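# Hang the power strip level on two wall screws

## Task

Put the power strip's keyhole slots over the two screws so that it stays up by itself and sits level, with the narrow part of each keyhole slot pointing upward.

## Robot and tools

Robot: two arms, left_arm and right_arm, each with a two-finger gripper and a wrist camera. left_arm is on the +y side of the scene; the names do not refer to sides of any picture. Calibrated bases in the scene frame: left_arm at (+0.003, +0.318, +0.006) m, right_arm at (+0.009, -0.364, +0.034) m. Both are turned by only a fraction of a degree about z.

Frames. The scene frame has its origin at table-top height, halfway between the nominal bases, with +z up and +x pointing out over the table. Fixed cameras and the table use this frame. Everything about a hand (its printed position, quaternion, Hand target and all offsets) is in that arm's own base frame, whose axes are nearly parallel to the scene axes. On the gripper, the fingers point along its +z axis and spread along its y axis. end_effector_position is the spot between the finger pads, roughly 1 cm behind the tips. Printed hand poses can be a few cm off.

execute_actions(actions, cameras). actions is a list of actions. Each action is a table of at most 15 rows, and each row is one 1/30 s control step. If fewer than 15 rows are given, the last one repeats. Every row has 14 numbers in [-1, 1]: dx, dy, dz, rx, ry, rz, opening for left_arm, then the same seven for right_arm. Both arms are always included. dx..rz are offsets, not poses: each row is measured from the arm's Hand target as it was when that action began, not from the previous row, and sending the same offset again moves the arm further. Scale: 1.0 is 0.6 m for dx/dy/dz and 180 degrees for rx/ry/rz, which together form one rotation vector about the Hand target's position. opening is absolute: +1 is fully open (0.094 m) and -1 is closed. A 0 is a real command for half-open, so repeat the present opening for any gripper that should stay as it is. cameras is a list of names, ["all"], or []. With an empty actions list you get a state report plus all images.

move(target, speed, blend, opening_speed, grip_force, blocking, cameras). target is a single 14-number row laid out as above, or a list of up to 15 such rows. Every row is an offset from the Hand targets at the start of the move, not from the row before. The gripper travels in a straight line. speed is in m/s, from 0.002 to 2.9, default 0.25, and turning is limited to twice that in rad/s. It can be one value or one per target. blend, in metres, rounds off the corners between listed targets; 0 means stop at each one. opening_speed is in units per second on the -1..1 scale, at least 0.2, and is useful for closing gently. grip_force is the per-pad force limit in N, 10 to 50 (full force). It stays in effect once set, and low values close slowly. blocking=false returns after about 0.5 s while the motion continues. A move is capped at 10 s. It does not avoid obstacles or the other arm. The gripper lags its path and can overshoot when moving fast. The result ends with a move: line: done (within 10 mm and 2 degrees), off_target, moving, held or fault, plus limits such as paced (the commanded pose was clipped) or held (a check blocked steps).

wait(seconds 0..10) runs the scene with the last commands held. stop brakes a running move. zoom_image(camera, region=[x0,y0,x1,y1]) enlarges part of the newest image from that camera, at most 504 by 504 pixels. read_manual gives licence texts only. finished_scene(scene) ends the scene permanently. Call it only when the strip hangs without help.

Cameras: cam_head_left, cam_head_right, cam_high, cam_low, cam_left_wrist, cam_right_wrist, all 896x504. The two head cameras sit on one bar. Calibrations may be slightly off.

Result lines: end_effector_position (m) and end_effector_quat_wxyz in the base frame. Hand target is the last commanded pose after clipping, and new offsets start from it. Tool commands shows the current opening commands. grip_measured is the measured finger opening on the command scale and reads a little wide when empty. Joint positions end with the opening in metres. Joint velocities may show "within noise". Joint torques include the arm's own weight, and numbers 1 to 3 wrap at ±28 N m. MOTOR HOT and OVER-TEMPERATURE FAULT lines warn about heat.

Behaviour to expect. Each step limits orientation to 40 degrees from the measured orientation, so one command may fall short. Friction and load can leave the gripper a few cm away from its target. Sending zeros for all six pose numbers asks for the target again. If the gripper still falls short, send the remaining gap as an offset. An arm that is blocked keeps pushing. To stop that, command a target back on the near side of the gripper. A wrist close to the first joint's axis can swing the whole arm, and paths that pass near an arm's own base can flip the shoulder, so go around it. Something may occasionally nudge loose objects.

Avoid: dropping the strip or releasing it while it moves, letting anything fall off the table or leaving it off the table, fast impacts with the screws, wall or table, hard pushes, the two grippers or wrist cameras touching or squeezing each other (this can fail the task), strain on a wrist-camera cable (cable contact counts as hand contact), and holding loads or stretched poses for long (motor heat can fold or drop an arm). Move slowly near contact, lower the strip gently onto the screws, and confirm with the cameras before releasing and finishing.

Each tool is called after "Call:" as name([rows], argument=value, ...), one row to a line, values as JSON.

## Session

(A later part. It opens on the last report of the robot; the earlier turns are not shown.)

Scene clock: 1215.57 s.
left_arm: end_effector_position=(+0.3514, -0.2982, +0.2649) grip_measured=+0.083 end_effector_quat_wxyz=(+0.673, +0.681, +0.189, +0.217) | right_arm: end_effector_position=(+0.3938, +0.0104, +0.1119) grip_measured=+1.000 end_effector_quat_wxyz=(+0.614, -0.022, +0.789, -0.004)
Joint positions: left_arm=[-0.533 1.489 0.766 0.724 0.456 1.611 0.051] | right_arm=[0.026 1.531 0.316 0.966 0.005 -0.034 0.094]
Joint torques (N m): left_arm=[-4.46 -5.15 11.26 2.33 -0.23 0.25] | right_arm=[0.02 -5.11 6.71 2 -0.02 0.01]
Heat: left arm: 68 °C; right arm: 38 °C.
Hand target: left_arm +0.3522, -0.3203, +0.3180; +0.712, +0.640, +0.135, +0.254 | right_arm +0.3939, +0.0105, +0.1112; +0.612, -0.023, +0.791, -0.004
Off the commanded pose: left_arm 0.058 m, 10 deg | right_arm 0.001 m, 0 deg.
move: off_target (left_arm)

Call:
execute_actions(actions=[], cameras=["cam_low","cam_head_left","cam_head_right"])

Call:
zoom_image(camera="cam_head_right", region=[390, 100, 490, 260])

Call:
zoom_image(camera="cam_head_left", region=[400, 110, 500, 250])

Call:
zoom_image(camera="cam_low", region=[452, 145, 502, 195])

Scene clock: 1264.93 s.
left_arm: end_effector_position=(+0.3514, -0.2982, +0.2649) grip_measured=+0.083 end_effector_quat_wxyz=(+0.673, +0.681, +0.189, +0.217) | right_arm: end_effector_position=(+0.3938, +0.0104, +0.1119) grip_measured=+1.000 end_effector_quat_wxyz=(+0.614, -0.022, +0.789, -0.004)
Joint positions: left_arm=[-0.533 1.489 0.766 0.724 0.456 1.611 0.051] | right_arm=[0.026 1.531 0.316 0.966 0.005 -0.034 0.094]
Joint velocities: within noise
Joint torques (N m): left_arm=[-4.52 -5.12 11.29 2.31 -0.23 0.24] | right_arm=[0.02 -5.2 6.6 2.04 -0.02 0]
Heat: left arm: 67 °C; right arm: 38 °C.
Hand target: left_arm +0.3522, -0.3203, +0.3180; +0.712, +0.640, +0.135, +0.254 | right_arm +0.3939, +0.0105, +0.1112; +0.612, -0.023, +0.791, -0.004
Tool commands: left_gripper/opening=-0.02 right_gripper/opening=+1.0
Off the commanded pose: left_arm 0.058 m, 10 deg | right_arm 0.001 m, 0 deg.
Images, in order (width x height): cam_head_left 896x504, cam_head_right 896x504, cam_low 896x504.

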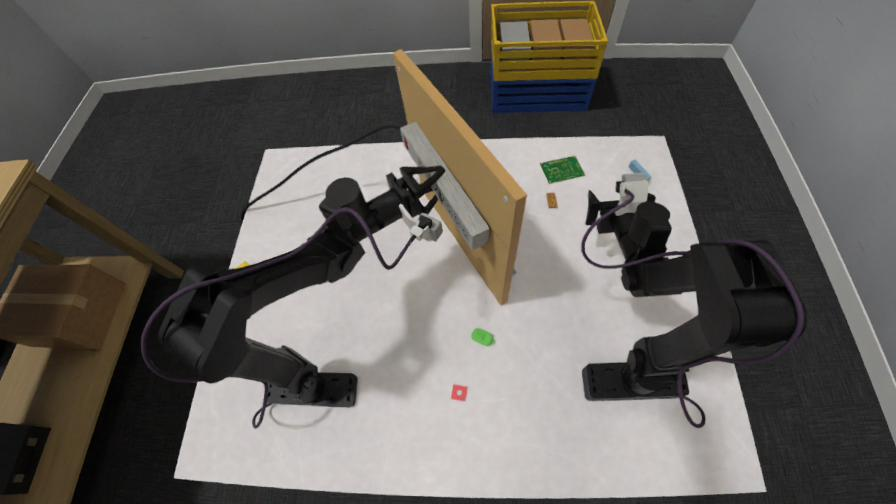

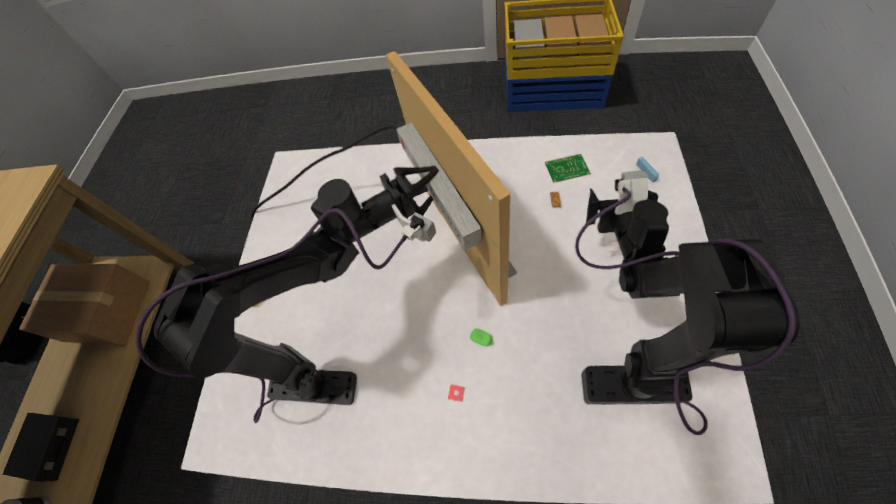

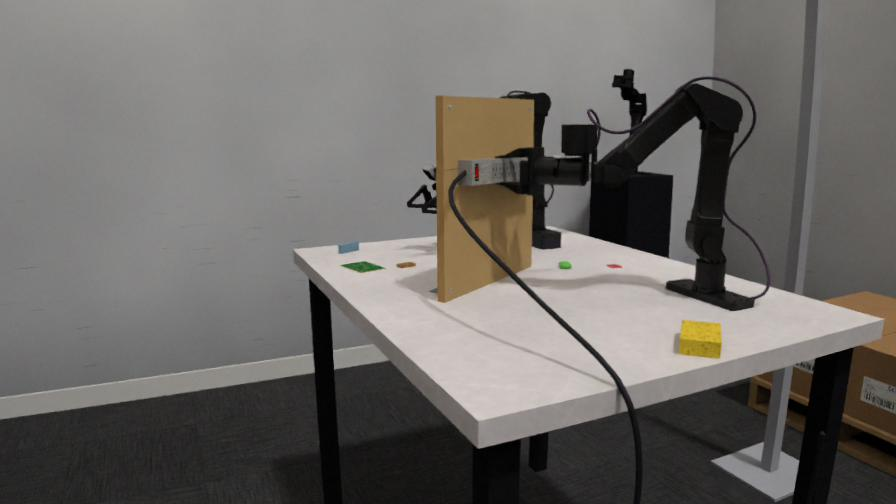

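Scaled by 3.150 from the camera's 896x504 image, which has a finer 1280x720 frame.

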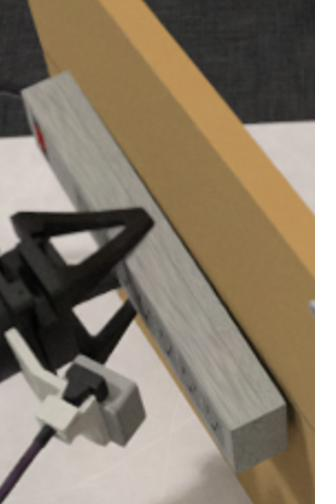

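Scaled by 3.600 from the camera's 896x504 image, which has a finer 1280x720 frame.

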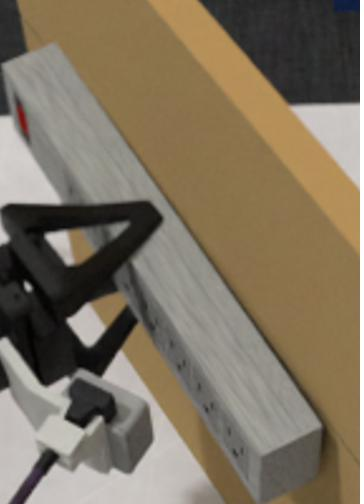

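Scaled by 10.080 from the camera's 896x504 image, which has a finer 1280x720 frame.

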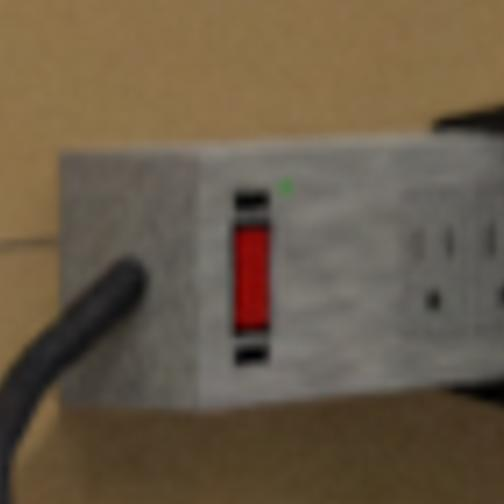

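Call:
move([
  [-0.006,0.010,0.0015,-0.002,0.0033,-0.018,-0.02,0,0,0,0,0,0,1],
  [0,0,0.0015,-0.002,0.0033,0.003,-0.02,0,0,0,0,0,0,1],
], speed=0.05)

Scene clock: 1275.43 s.
left_arm: end_effector_position=(+0.3517, -0.2984, +0.2642) grip_measured=+0.083 end_effector_quat_wxyz=(+0.674, +0.681, +0.190, +0.211) | right_arm: end_effector_position=(+0.3938, +0.0104, +0.1119) grip_measured=+1.000 end_effector_quat_wxyz=(+0.614, -0.022, +0.789, -0.004)
Joint positions: left_arm=[-0.529 1.493 0.769 0.723 0.465 1.603 0.051] | right_arm=[0.026 1.531 0.316 0.966 0.005 -0.034 0.094]
Joint torques (N m): left_arm=[-5.26 -5.89 10.96 2.28 -0.5 0.2] | right_arm=[0.02 -5.11 6.63 2.01 0 0.02]
Heat: left arm: 67 °C; right arm: 38 °C.
Hand target: left_arm +0.3522, -0.3204, +0.3188; +0.712, +0.639, +0.143, +0.254 | right_arm +0.3939, +0.0105, +0.1112; +0.612, -0.023, +0.791, -0.004
Off the commanded pose: left_arm 0.059 m, 10 deg | right_arm 0.001 m, 0 deg.
move: off_target (left_arm)

Call:
move([
  [-0.006,0.010,0.002,-0.002,0.0033,-0.022,-0.02,0,0,0,0,0,0,1],
  [0,0,0.002,-0.002,0.0033,0.003,-0.02,0,0,0,0,0,0,1],
], speed=0.05)

Scene clock: 1282.07 s.
left_arm: end_effector_position=(+0.3516, -0.2985, +0.2636) grip_measured=+0.083 end_effector_quat_wxyz=(+0.673, +0.682, +0.196, +0.210) | right_arm: end_effector_position=(+0.3938, +0.0104, +0.1119) grip_measured=+1.000 end_effector_quat_wxyz=(+0.614, -0.022, +0.789, -0.004)
Joint positions: left_arm=[-0.534 1.489 0.769 0.713 0.454 1.596 0.051] | right_arm=[0.026 1.531 0.316 0.966 0.005 -0.034 0.094]
Joint torques (N m): left_arm=[-5.48 -6.12 11.03 2.27 -0.58 0.14] | right_arm=[0.01 -5.26 6.57 2.05 0.01 0]
Heat: left arm: 67 °C; right arm: 38 °C.
Hand target: left_arm +0.3521, -0.3205, +0.3201; +0.712, +0.637, +0.150, +0.253 | right_arm +0.3939, +0.0105, +0.1112; +0.612, -0.023, +0.791, -0.004
Off the commanded pose: left_arm 0.060 m, 10 deg | right_arm 0.001 m, 0 deg.
move: off_target (left_arm)

Call:
execute_actions(actions=[], cameras=["cam_low","cam_head_left","cam_head_right"])

Call:
zoom_image(camera="cam_low", region=[452, 145, 502, 195])

Call:
zoom_image(camera="cam_low", region=[490, 140, 540, 190])

Call:
zoom_image(camera="cam_head_right", region=[450, 200, 510, 260])

Call:
zoom_image(camera="cam_head_left", region=[460, 200, 520, 260])

Scene clock: 1289.80 s.
left_arm: end_effector_position=(+0.3516, -0.2985, +0.2636) grip_measured=+0.083 end_effector_quat_wxyz=(+0.673, +0.682, +0.196, +0.210) | right_arm: end_effector_position=(+0.3938, +0.0104, +0.1119) grip_measured=+1.000 end_effector_quat_wxyz=(+0.614, -0.022, +0.789, -0.004)
Joint positions: left_arm=[-0.534 1.489 0.769 0.713 0.454 1.596 0.051] | right_arm=[0.026 1.531 0.316 0.966 0.005 -0.034 0.094]
Joint velocities: within noise
Joint torques (N m): left_arm=[-5.5 -6.06 10.97 2.29 -0.57 0.17] | right_arm=[0.08 -5.29 6.71 2.05 0.04 0.02]
Heat: left arm: 68 °C; right arm: 38 °C.
Hand target: left_arm +0.3521, -0.3205, +0.3201; +0.712, +0.637, +0.150, +0.253 | right_arm +0.3939, +0.0105, +0.1112; +0.612, -0.023, +0.791, -0.004
Tool commands: left_gripper/opening=-0.02 right_gripper/opening=+1.0
Off the commanded pose: left_arm 0.060 m, 10 deg | right_arm 0.001 m, 0 deg.
Images, in order (width x height): cam_head_left 896x504, cam_head_right 896x504, cam_low 896x504.

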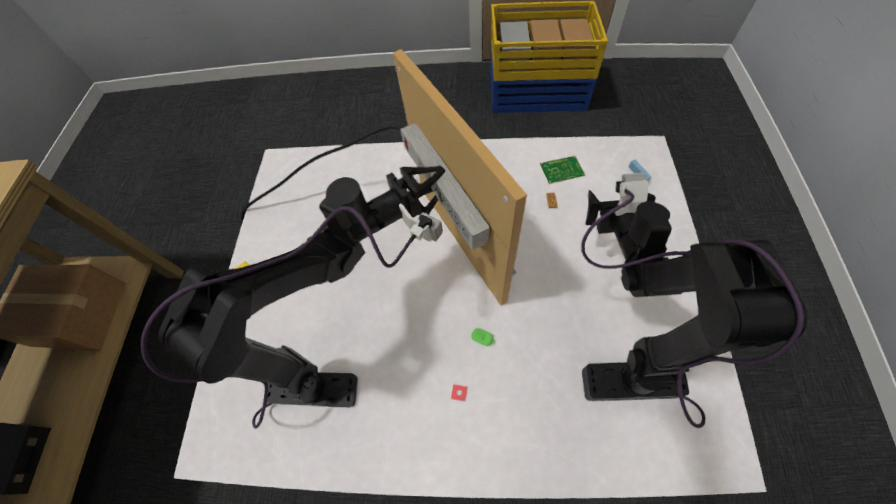

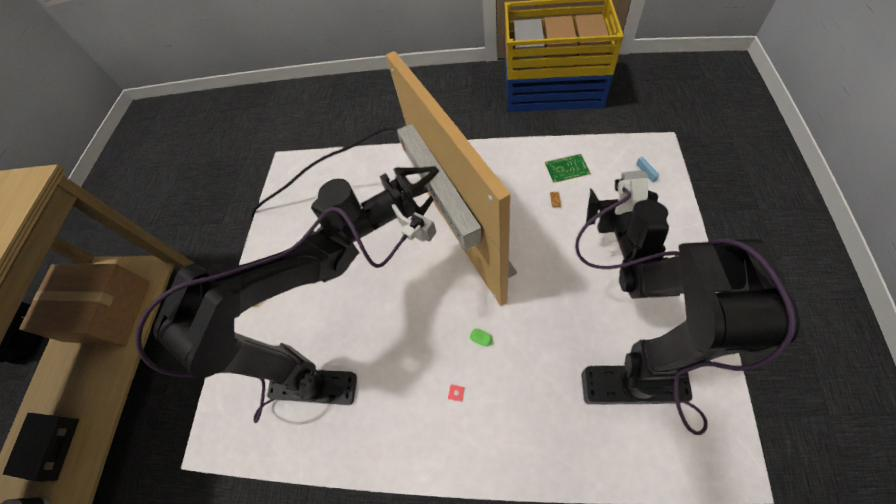

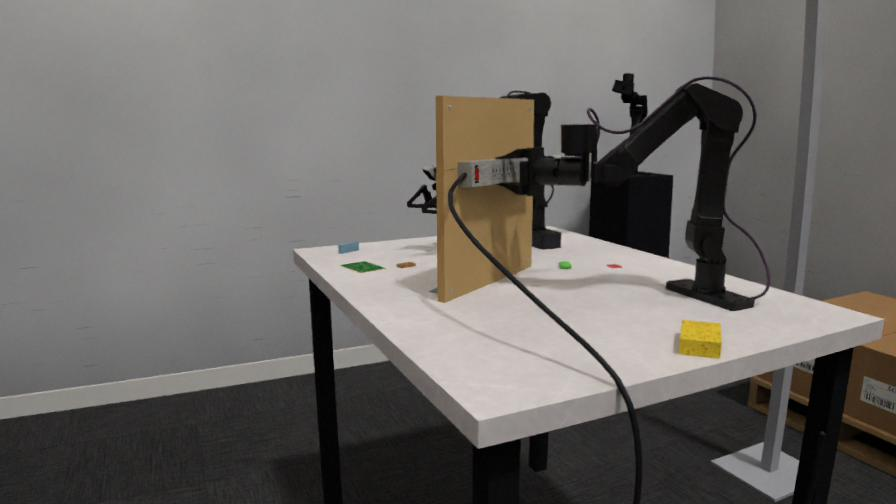

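Scaled by 10.080 from the camera's 896x504 image, which has a finer 1280x720 frame.

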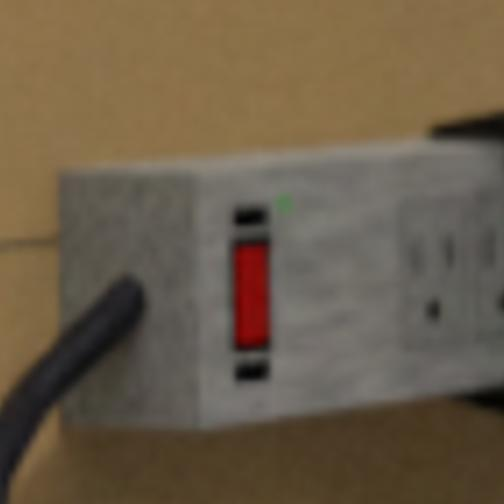

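Scaled by 10.080 from the camera's 896x504 image, which has a finer 1280x720 frame.

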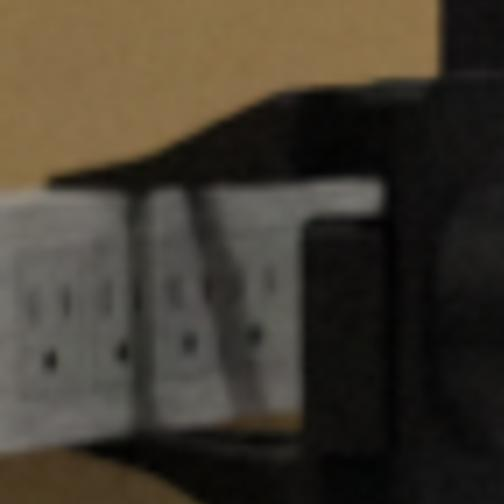

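Scaled by 8.400 from the camera's 896x504 image, which has a finer 1280x720 frame.

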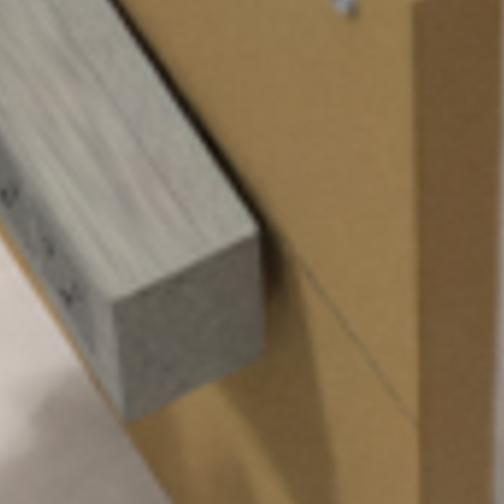

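Scaled by 8.400 from the camera's 896x504 image, which has a finer 1280x720 frame.

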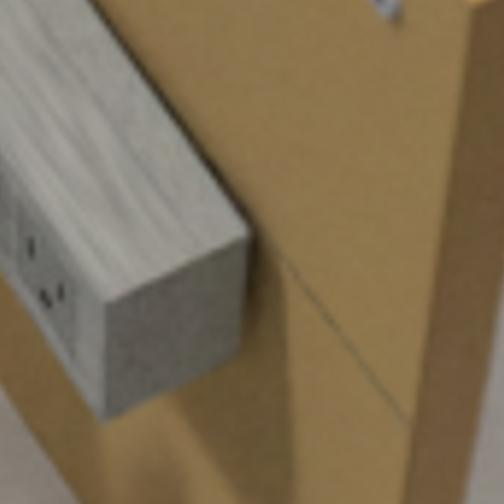

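Call:
move([
  [-0.012,0.020,-0.0018,0,0,-0.035,-0.02,0,0,0,0,0,0,1],
], speed=0.06)

Scene clock: 1303.70 s.
left_arm: end_effector_position=(+0.3488, -0.2955, +0.2650) grip_measured=+0.083 end_effector_quat_wxyz=(+0.679, +0.684, +0.185, +0.193) | right_arm: end_effector_position=(+0.3938, +0.0104, +0.1119) grip_measured=+1.000 end_effector_quat_wxyz=(+0.614, -0.022, +0.789, -0.004)
Joint positions: left_arm=[-0.507 1.486 0.769 0.714 0.523 1.585 0.051] | right_arm=[0.026 1.531 0.316 0.966 0.005 -0.034 0.094]
Joint torques (N m): left_arm=[-0.65 -5.82 10.37 2.41 0.75 0.1] | right_arm=[0.05 -5.19 6.69 2.05 0.03 0]
Heat: left arm: 68 °C; right arm: 38 °C.
Hand target: left_arm +0.3449, -0.3084, +0.3190; +0.725, +0.644, +0.115, +0.214 | right_arm +0.3939, +0.0105, +0.1112; +0.612, -0.023, +0.791, -0.004
Off the commanded pose: left_arm 0.056 m, 11 deg | right_arm 0.001 m, 0 deg.
move: off_target (left_arm)

Call:
move(target=[0.012,-0.020,0.0007,0.001,-0.0017,0.038,-0.02,0,0,0,0,0,0,1], speed=0.06, cameras=["cam_low","cam_head_right"])

Call:
zoom_image(camera="cam_low", region=[452, 145, 502, 195])

Call:
zoom_image(camera="cam_head_right", region=[450, 200, 510, 260])

Scene clock: 1310.20 s.
left_arm: end_effector_position=(+0.3523, -0.3012, +0.2649) grip_measured=+0.083 end_effector_quat_wxyz=(+0.670, +0.678, +0.206, +0.221) | right_arm: end_effector_position=(+0.3938, +0.0104, +0.1119) grip_measured=+1.000 end_effector_quat_wxyz=(+0.614, -0.022, +0.789, -0.004)
Joint positions: left_arm=[-0.558 1.486 0.769 0.714 0.398 1.595 0.051] | right_arm=[0.026 1.531 0.316 0.966 0.005 -0.034 0.094]
Joint torques (N m): left_arm=[-3.63 -5.7 10.96 2.3 -0.12 0.32] | right_arm=[-0.01 -5.16 6.68 2.04 -0.04 0.01]
Heat: left arm: 69 °C; right arm: 38 °C.
Hand target: left_arm +0.3521, -0.3204, +0.3194; +0.711, +0.637, +0.151, +0.259 | right_arm +0.3939, +0.0105, +0.1112; +0.612, -0.023, +0.791, -0.004
Off the commanded pose: left_arm 0.058 m, 10 deg | right_arm 0.001 m, 0 deg.
move: off_target (left_arm)
Images, in order (width x height): cam_head_right 896x504, cam_low 896x504.

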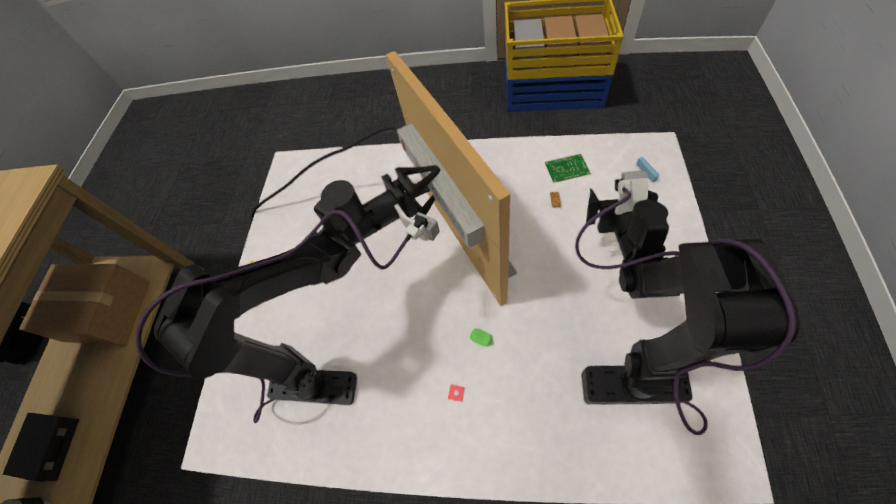

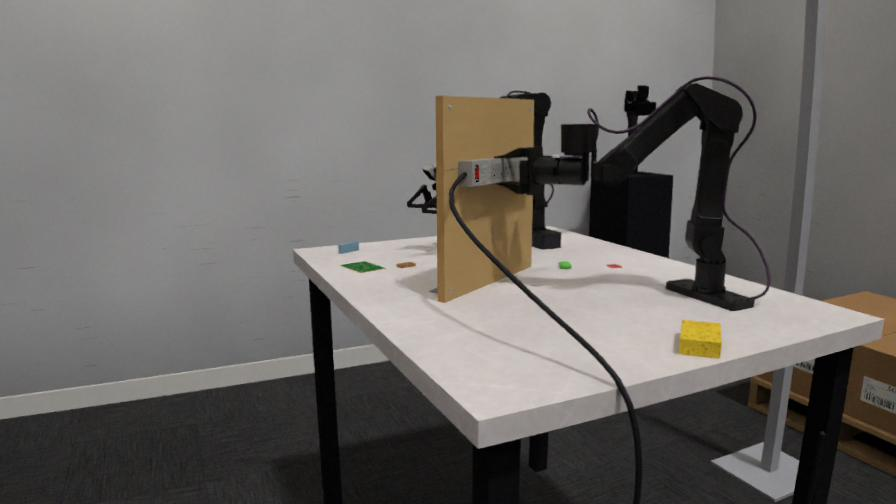

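Scaled by 10.080 from the camera's 896x504 image, which has a finer 1280x720 frame.

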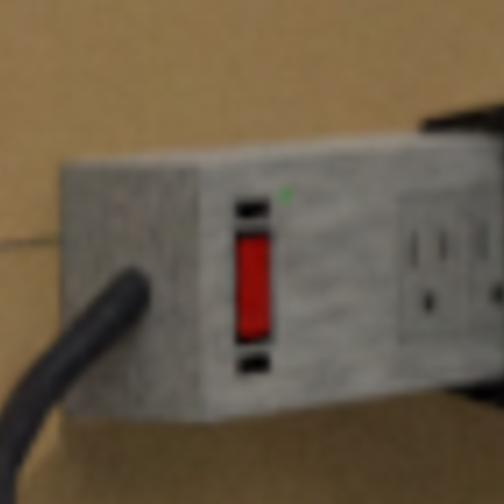

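Scaled by 8.400 from the camera's 896x504 image, which has a finer 1280x720 frame.

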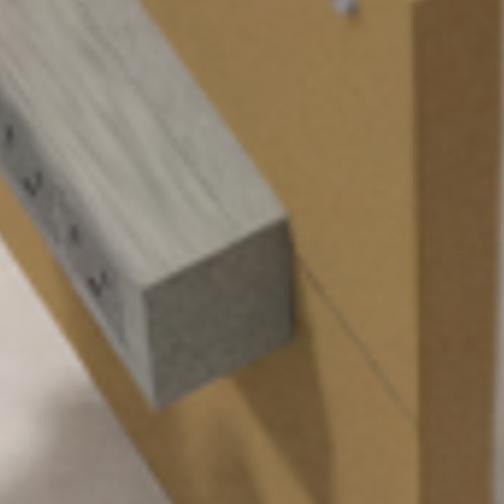

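Call:
move(target=[-0.006,0.010,-0.028,0.0022,-0.0037,0,-0.02,0,0,0,0,0,0,1], speed=0.04)

Scene clock: 1315.23 s.
left_arm: end_effector_position=(+0.3528, -0.3016, +0.2673) grip_measured=+0.083 end_effector_quat_wxyz=(+0.674, +0.674, +0.198, +0.229) | right_arm: end_effector_position=(+0.3938, +0.0104, +0.1119) grip_measured=+1.000 end_effector_quat_wxyz=(+0.614, -0.022, +0.789, -0.004)
Joint positions: left_arm=[-0.558 1.493 0.766 0.743 0.4 1.606 0.051] | right_arm=[0.026 1.531 0.316 0.966 0.005 -0.034 0.094]
Joint torques (N m): left_arm=[-2.8 -4.93 7.34 2.62 -0.01 0.37] | right_arm=[0.01 -5.08 6.6 2.01 -0.02 0.01]
Heat: left arm: 69 °C; right arm: 38 °C.
Hand target: left_arm +0.3486, -0.3144, +0.3026; +0.709, +0.638, +0.146, +0.263 | right_arm +0.3939, +0.0105, +0.1112; +0.612, -0.023, +0.791, -0.004
Off the commanded pose: left_arm 0.038 m, 9 deg | right_arm 0.001 m, 0 deg.
move: off_target (left_arm)

Call:
move(target=[-0.006,0.010,-0.04,0,0,0,-0.02,0,0,0,0,0,0,1], speed=0.05)

Scene clock: 1321.07 s.
left_arm: end_effector_position=(+0.3513, -0.3009, +0.2644) grip_measured=+0.083 end_effector_quat_wxyz=(+0.694, +0.653, +0.189, +0.237) | right_arm: end_effector_position=(+0.3938, +0.0104, +0.1119) grip_measured=+1.000 end_effector_quat_wxyz=(+0.614, -0.022, +0.789, -0.004)
Joint positions: left_arm=[-0.558 1.534 0.717 0.899 0.401 1.587 0.051] | right_arm=[0.026 1.531 0.316 0.966 0.005 -0.034 0.094]
Joint torques (N m): left_arm=[-1.85 -4.98 5.3 2.22 0.08 0.59] | right_arm=[0.08 -5.24 6.63 2.03 0.01 -0.01]
Heat: left arm: 70 °C; right arm: 38 °C.
Hand target: left_arm +0.3450, -0.3084, +0.2787; +0.709, +0.638, +0.146, +0.263 | right_arm +0.3939, +0.0105, +0.1112; +0.612, -0.023, +0.791, -0.004
Off the commanded pose: left_arm 0.017 m, 6 deg | right_arm 0.001 m, 0 deg.
move: off_target (left_arm)

Call:
move(target=[-0.004,0.006,-0.015,0.033,0.02,0,-0.02,0,0,0,0,0,0,1], speed=0.05, cameras=["cam_low","cam_head_right"])

Call:
zoom_image(camera="cam_low", region=[430, 85, 550, 205])

Call:
zoom_image(camera="cam_head_right", region=[390, 100, 490, 260])

Scene clock: 1330.77 s.
left_arm: end_effector_position=(+0.3507, -0.3009, +0.2629) grip_measured=+0.083 end_effector_quat_wxyz=(+0.680, +0.669, +0.192, +0.233) | right_arm: end_effector_position=(+0.3938, +0.0104, +0.1119) grip_measured=+1.000 end_effector_quat_wxyz=(+0.614, -0.022, +0.789, -0.004)
Joint positions: left_arm=[-0.558 1.506 0.737 0.805 0.403 1.607 0.051] | right_arm=[0.026 1.531 0.316 0.966 0.005 -0.034 0.094]
Joint torques (N m): left_arm=[-0.91 -7.98 6.02 1.11 0.26 0.93] | right_arm=[-0.08 -5.15 6.68 2.02 0 -0.03]
Heat: left arm: 69 °C; right arm: 38 °C.
Hand target: left_arm +0.3426, -0.3048, +0.2695; +0.670, +0.682, +0.154, +0.250 | right_arm +0.3939, +0.0105, +0.1112; +0.612, -0.023, +0.791, -0.004
Off the commanded pose: left_arm 0.011 m, 5 deg | right_arm 0.001 m, 0 deg.
move: off_target (left_arm)
Images, in order (width x height): cam_head_right 896x504, cam_low 896x504.

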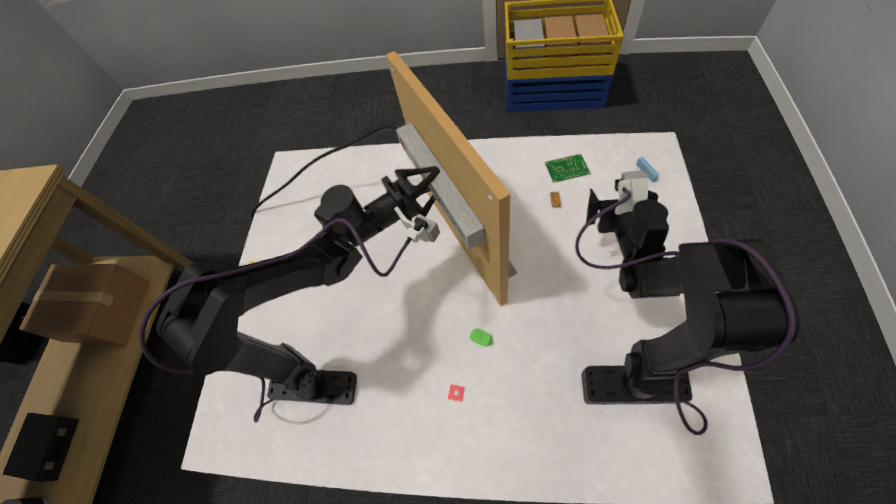

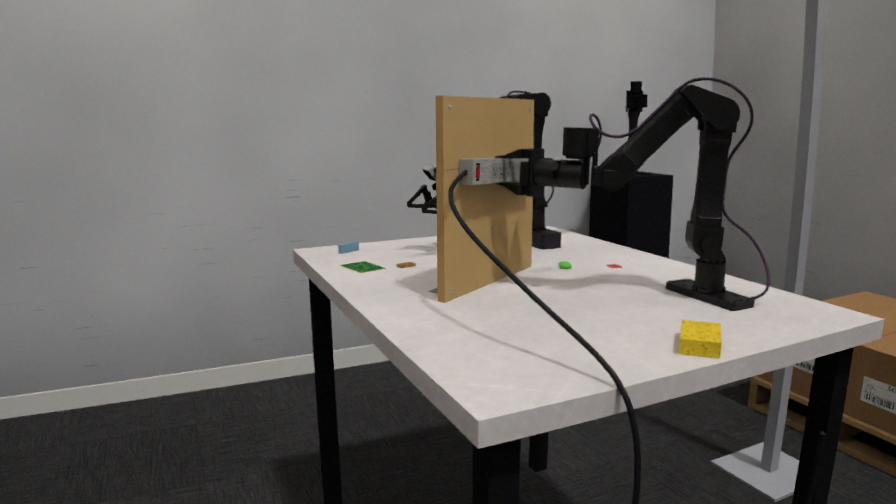

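Scaled by 4.200 from the camera's 896x504 image, which has a finer 1280x720 frame.

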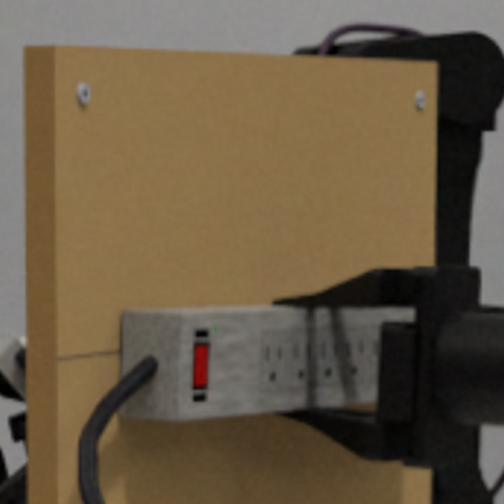

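Scaled by 3.150 from the camera's 896x504 image, which has a finer 1280x720 frame.

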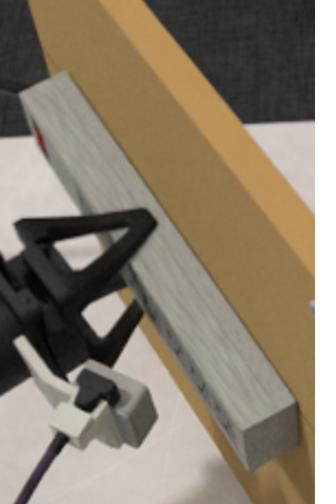

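Call:
move([
  [0.006,-0.010,-0.008,0,0,0,-0.02,0,0,0,0,0,0,1],
  [0.0273,0.003,-0.008,0,0,0,-0.02,0,0,0,0,0,0,1],
  [-0.0153,-0.023,-0.008,0,0,0,-0.02,0,0,0,0,0,0,1],
  [0.006,-0.010,-0.008,0,0,0,-0.02,0,0,0,0,0,0,1],
], speed=0.05, blend=0.002)

Scene clock: 1343.00 s.
left_arm: end_effector_position=(+0.3530, -0.3007, +0.2536) grip_measured=+0.083 end_effector_quat_wxyz=(+0.663, +0.681, +0.196, +0.240) | right_arm: end_effector_position=(+0.3938, +0.0104, +0.1119) grip_measured=+1.000 end_effector_quat_wxyz=(+0.614, -0.022, +0.789, -0.004)
Joint positions: left_arm=[-0.563 1.507 0.739 0.763 0.379 1.64 0.051] | right_arm=[0.026 1.531 0.316 0.966 0.005 -0.034 0.094]
Joint torques (N m): left_arm=[-1.51 -5.63 6.72 1.63 0.4 0.61] | right_arm=[0.02 -5.31 6.49 2 -0.01 0.01]
Heat: left arm: 63 °C; right arm: 38 °C.
Hand target: left_arm +0.3461, -0.3109, +0.2647; +0.670, +0.682, +0.154, +0.250 | right_arm +0.3939, +0.0105, +0.1112; +0.612, -0.023, +0.791, -0.004
Off the commanded pose: left_arm 0.016 m, 5 deg | right_arm 0.001 m, 0 deg.
move: off_target (left_arm)

Call:
move([
  [0.0213,0.013,-0.02,-0.003,0.005,0,-0.02,0,0,0,0,0,0,1],
  [-0.0213,-0.013,-0.02,-0.003,0.005,0,-0.02,0,0,0,0,0,0,1],
  [0,0,-0.02,-0.003,0.005,0,-0.02,0,0,0,0,0,0,1],
], speed=0.05, blend=0.002, cameras=["cam_low","cam_head_right"])

Call:
zoom_image(camera="cam_low", region=[430, 85, 550, 205])

Call:
zoom_image(camera="cam_head_right", region=[390, 100, 490, 260])

Scene clock: 1349.80 s.
left_arm: end_effector_position=(+0.3535, -0.3011, +0.2528) grip_measured=+0.083 end_effector_quat_wxyz=(+0.672, +0.671, +0.195, +0.245) | right_arm: end_effector_position=(+0.3938, +0.0104, +0.1119) grip_measured=+1.000 end_effector_quat_wxyz=(+0.614, -0.022, +0.789, -0.004)
Joint positions: left_arm=[-0.566 1.528 0.721 0.831 0.373 1.629 0.051] | right_arm=[0.026 1.531 0.316 0.966 0.005 -0.034 0.094]
Joint torques (N m): left_arm=[-1.24 -5.19 5.87 1.49 0.46 0.52] | right_arm=[-0.01 -5.24 6.54 2.02 -0.02 -0.01]
Heat: left arm: 62 °C; right arm: 38 °C.
Hand target: left_arm +0.3462, -0.3108, +0.2527; +0.672, +0.680, +0.160, +0.244 | right_arm +0.3939, +0.0105, +0.1112; +0.612, -0.023, +0.791, -0.004
Off the commanded pose: left_arm 0.012 m, 4 deg | right_arm 0.001 m, 0 deg.
move: off_target (left_arm)
Images, in order (width x height): cam_head_right 896x504, cam_low 896x504.

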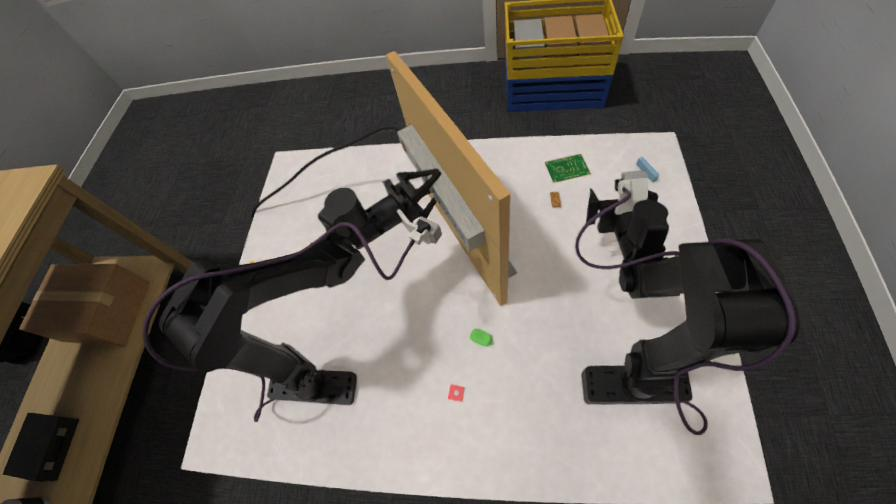

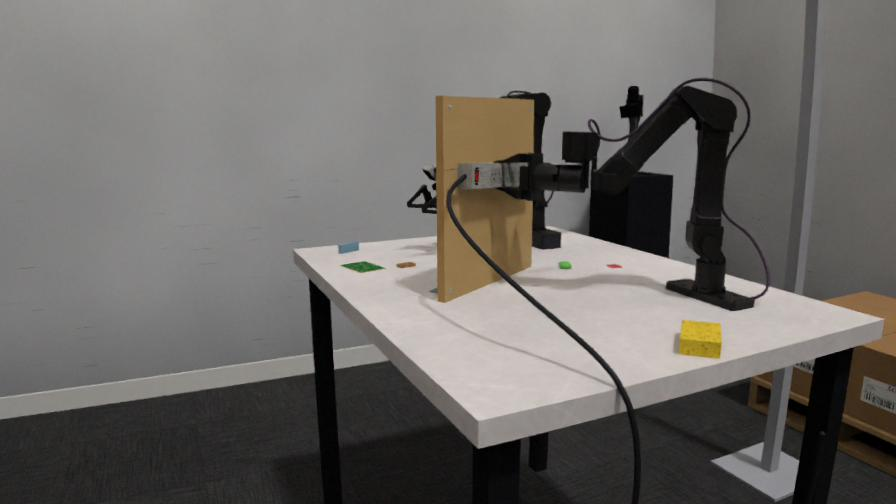

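Scaled by 4.200 from the camera's 896x504 image, which has a finer 1280x720 frame.

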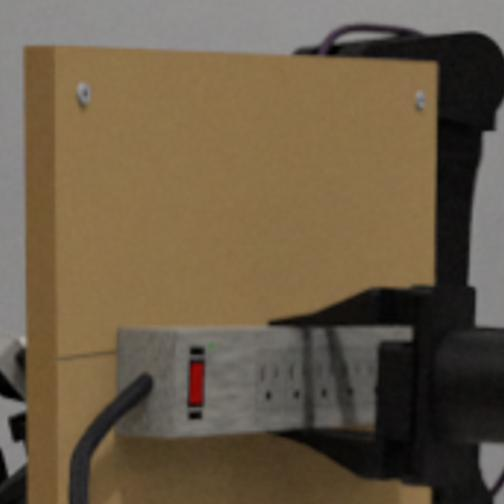

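Scaled by 3.150 from the camera's 896x504 image, which has a finer 1280x720 frame.

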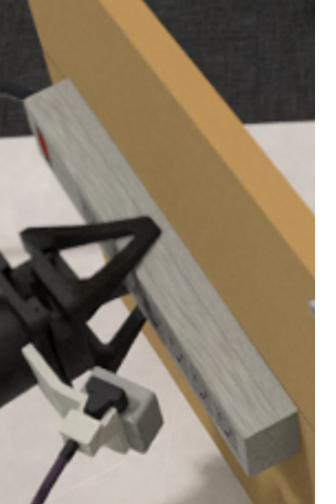

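Call:
move([
  [0.0213,0.013,-0.01,-0.01,0.0165,0,-0.02,0,0,0,0,0,0,1],
  [-0.0213,-0.013,-0.01,-0.01,0.0165,0,-0.02,0,0,0,0,0,0,1],
  [0,0,-0.01,-0.01,0.0165,0,-0.02,0,0,0,0,0,0,1],
], speed=0.05, blend=0.002, cameras=["cam_low","cam_head_right"])

Call:
zoom_image(camera="cam_low", region=[430, 85, 550, 205])

Call:
zoom_image(camera="cam_head_right", region=[390, 100, 490, 260])

Scene clock: 1362.00 s.
left_arm: end_effector_position=(+0.3529, -0.3011, +0.2499) grip_measured=+0.083 end_effector_quat_wxyz=(+0.679, +0.665, +0.206, +0.234) | right_arm: end_effector_position=(+0.3938, +0.0104, +0.1119) grip_measured=+1.000 end_effector_quat_wxyz=(+0.614, -0.022, +0.789, -0.004)
Joint positions: left_arm=[-0.567 1.539 0.708 0.865 0.372 1.591 0.051] | right_arm=[0.026 1.531 0.316 0.966 0.005 -0.034 0.094]
Joint torques (N m): left_arm=[-1.2 -4.96 5.79 1.4 0.46 0.29] | right_arm=[0.03 -5.31 6.64 2.02 -0.01 0]
Heat: left arm: 61 °C; right arm: 38 °C.
Hand target: left_arm +0.3461, -0.3108, +0.2468; +0.678, +0.676, +0.182, +0.224 | right_arm +0.3939, +0.0105, +0.1112; +0.612, -0.023, +0.791, -0.004
Off the commanded pose: left_arm 0.012 m, 3 deg | right_arm 0.001 m, 0 deg.
move: off_target (left_arm)
Images, in order (width x height): cam_head_right 896x504, cam_low 896x504.

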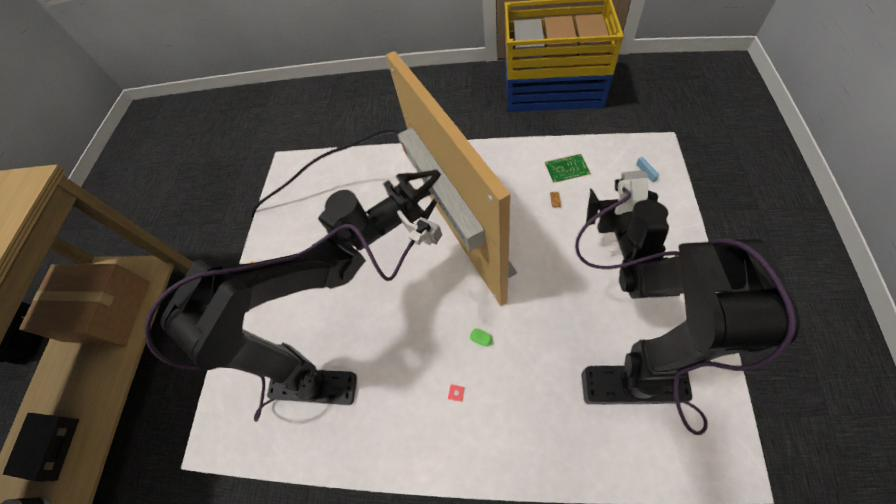

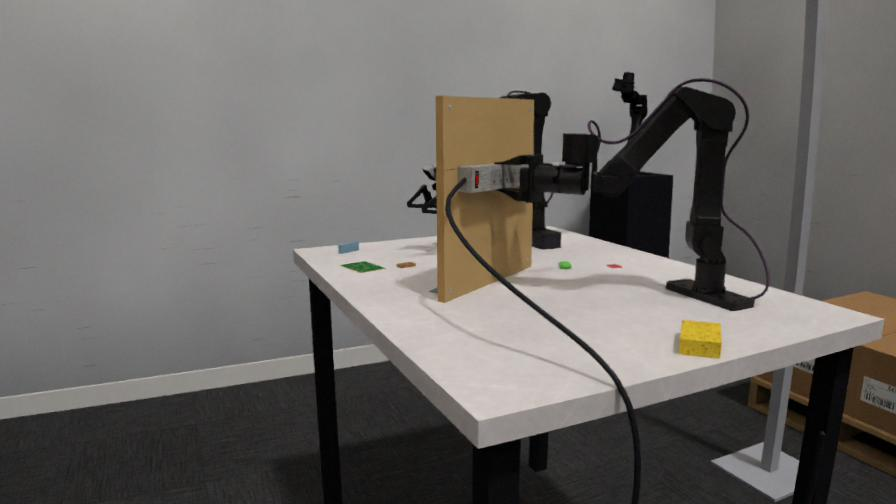

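Scaled by 4.200 from the camera's 896x504 image, which has a finer 1280x720 frame.

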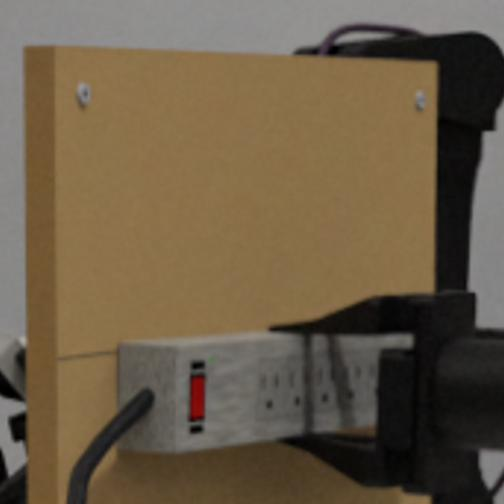

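Scaled by 3.150 from the camera's 896x504 image, which has a finer 1280x720 frame.

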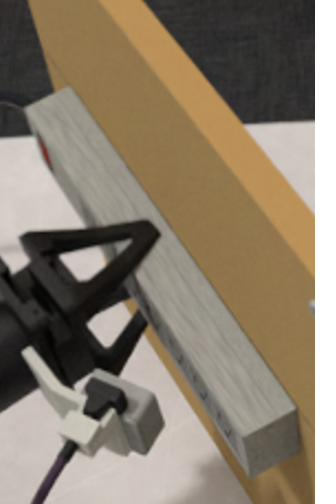

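Call:
move(target=[0.005,-0.006,0.08,-0.0126,-0.0345,0,-0.02,0,0,0,0,0,0,1], speed=0.05)

Scene clock: 1380.57 s.
left_arm: end_effector_position=(+0.3533, -0.3017, +0.2508) grip_measured=+0.083 end_effector_quat_wxyz=(+0.674, +0.671, +0.205, +0.232) | right_arm: end_effector_position=(+0.3938, +0.0104, +0.1119) grip_measured=+1.000 end_effector_quat_wxyz=(+0.614, -0.022, +0.789, -0.004)
Joint positions: left_arm=[-0.566 1.53 0.722 0.825 0.376 1.6 0.051] | right_arm=[0.026 1.531 0.316 0.966 0.005 -0.034 0.094]
Joint torques (N m): left_arm=[-1.62 -7.71 10.02 1.71 0.37 0.53] | right_arm=[0.01 -5.18 6.63 2.06 0 -0.01]
Heat: left arm: 57 °C; right arm: 38 °C.
Hand target: left_arm +0.3492, -0.3144, +0.2947; +0.701, +0.649, +0.149, +0.256 | right_arm +0.3939, +0.0105, +0.1112; +0.612, -0.023, +0.791, -0.004
Off the commanded pose: left_arm 0.046 m, 8 deg | right_arm 0.001 m, 0 deg.
move: off_target (left_arm)

Call:
move(target=[0,0,0.002,0,0,0,0.3,0,0,0,0,0,0,1], opening_speed=0.3, speed=0.03, cameras=["cam_low","cam_head_right"])

Call:
zoom_image(camera="cam_low", region=[430, 85, 550, 205])

Scene clock: 1393.60 s.
left_arm: end_effector_position=(+0.3525, -0.3056, +0.2528) grip_measured=+0.299 end_effector_quat_wxyz=(+0.667, +0.681, +0.184, +0.242) | right_arm: end_effector_position=(+0.3938, +0.0104, +0.1119) grip_measured=+1.000 end_effector_quat_wxyz=(+0.614, -0.022, +0.789, -0.004)
Joint positions: left_arm=[-0.569 1.529 0.742 0.794 0.389 1.653 0.061] | right_arm=[0.026 1.531 0.316 0.966 0.005 -0.034 0.094]
Joint torques (N m): left_arm=[-1.22 -7.69 9.11 1.89 0.26 -0.07] | right_arm=[-0.02 -5.12 6.63 2 0.02 0]
Heat: left arm: 58 °C; right arm: 38 °C.
Hand target: left_arm +0.3491, -0.3145, +0.2960; +0.701, +0.649, +0.149, +0.256 | right_arm +0.3939, +0.0105, +0.1112; +0.612, -0.023, +0.791, -0.004
Off the commanded pose: left_arm 0.044 m, 7 deg | right_arm 0.001 m, 0 deg.
move: off_target (left_arm)
Images, in order (width x height): cam_head_right 896x504, cam_low 896x504.

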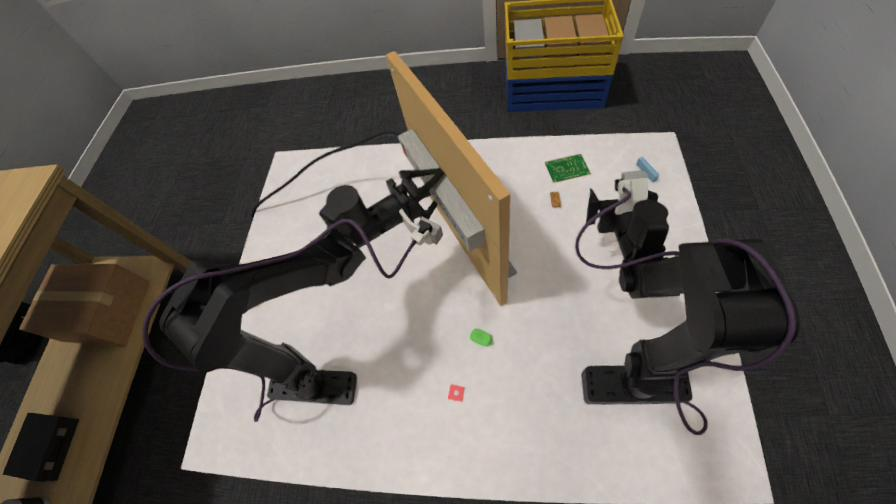

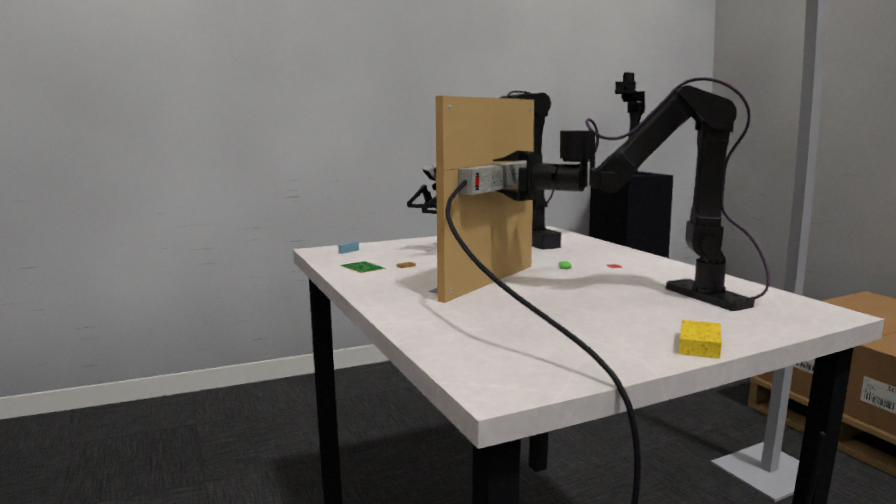

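Scaled by 4.200 from the camera's 896x504 image, which has a finer 1280x720 frame.

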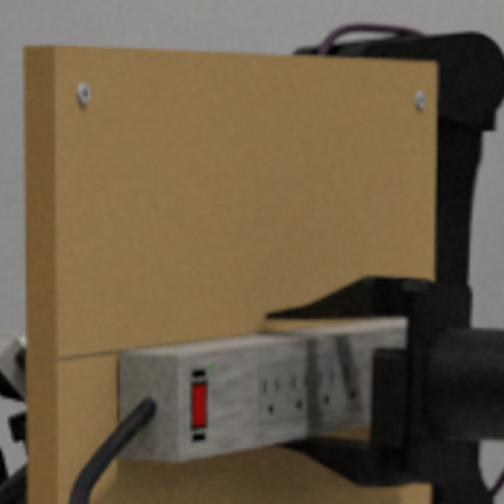

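Call:
move(target=[-0.002,0.004,-0.016,-0.008,0.013,0,0.5,0,0,0,0,0,0,1], opening_speed=0.4, speed=0.03, cameras=["cam_low","cam_head_right"])

Call:
zoom_image(camera="cam_low", region=[430, 85, 550, 205])

Call:
zoom_image(camera="cam_head_right", region=[390, 100, 490, 260])

Scene clock: 1400.00 s.
left_arm: end_effector_position=(+0.3524, -0.3056, +0.2581) grip_measured=+0.499 end_effector_quat_wxyz=(+0.676, +0.671, +0.190, +0.236) | right_arm: end_effector_position=(+0.3938, +0.0104, +0.1119) grip_measured=+1.000 end_effector_quat_wxyz=(+0.614, -0.022, +0.789, -0.004)
Joint positions: left_arm=[-0.569 1.529 0.742 0.816 0.39 1.621 0.07] | right_arm=[0.026 1.531 0.316 0.966 0.005 -0.034 0.094]
Joint torques (N m): left_arm=[-1.06 -6.49 7.05 2.02 0.21 -0.19] | right_arm=[0.02 -5.31 6.68 2.03 -0.01 0.01]
Heat: left arm: 58 °C; right arm: 38 °C.
Hand target: left_arm +0.3479, -0.3120, +0.2863; +0.705, +0.645, +0.167, +0.241 | right_arm +0.3939, +0.0105, +0.1112; +0.612, -0.023, +0.791, -0.004
Off the commanded pose: left_arm 0.029 m, 5 deg | right_arm 0.001 m, 0 deg.
move: off_target (left_arm)
Images, in order (width x height): cam_head_right 896x504, cam_low 896x504.

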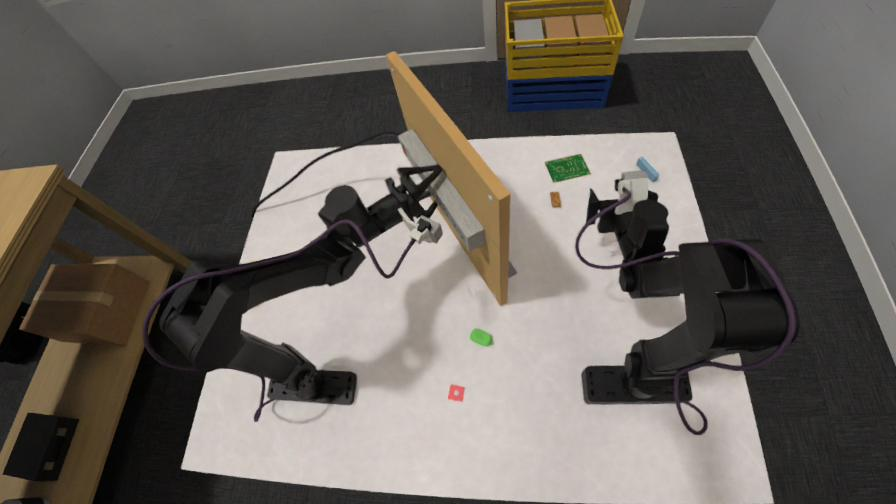

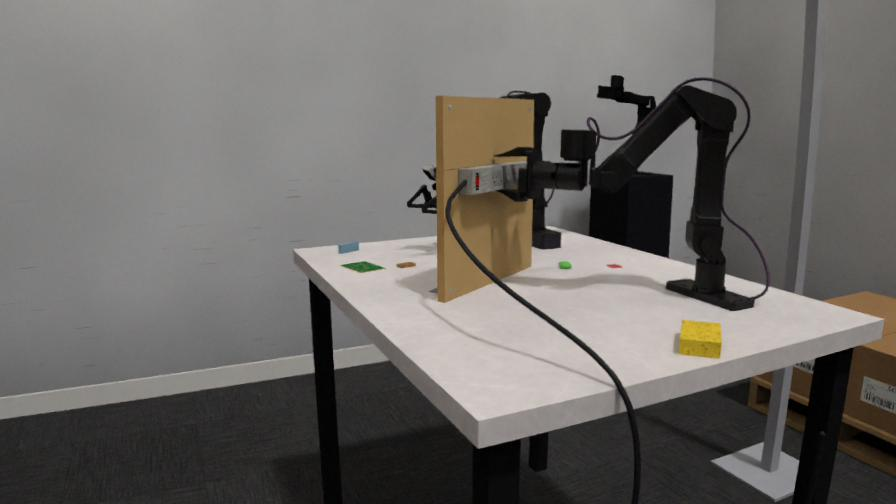

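Scaled by 4.200 from the camera's 896x504 image, which has a finer 1280x720 frame.

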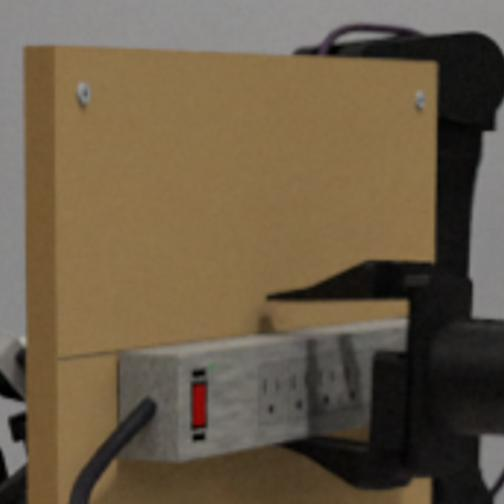

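Scaled by 3.150 from the camera's 896x504 image, which has a finer 1280x720 frame.

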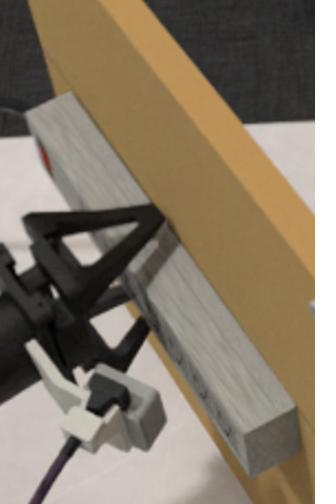

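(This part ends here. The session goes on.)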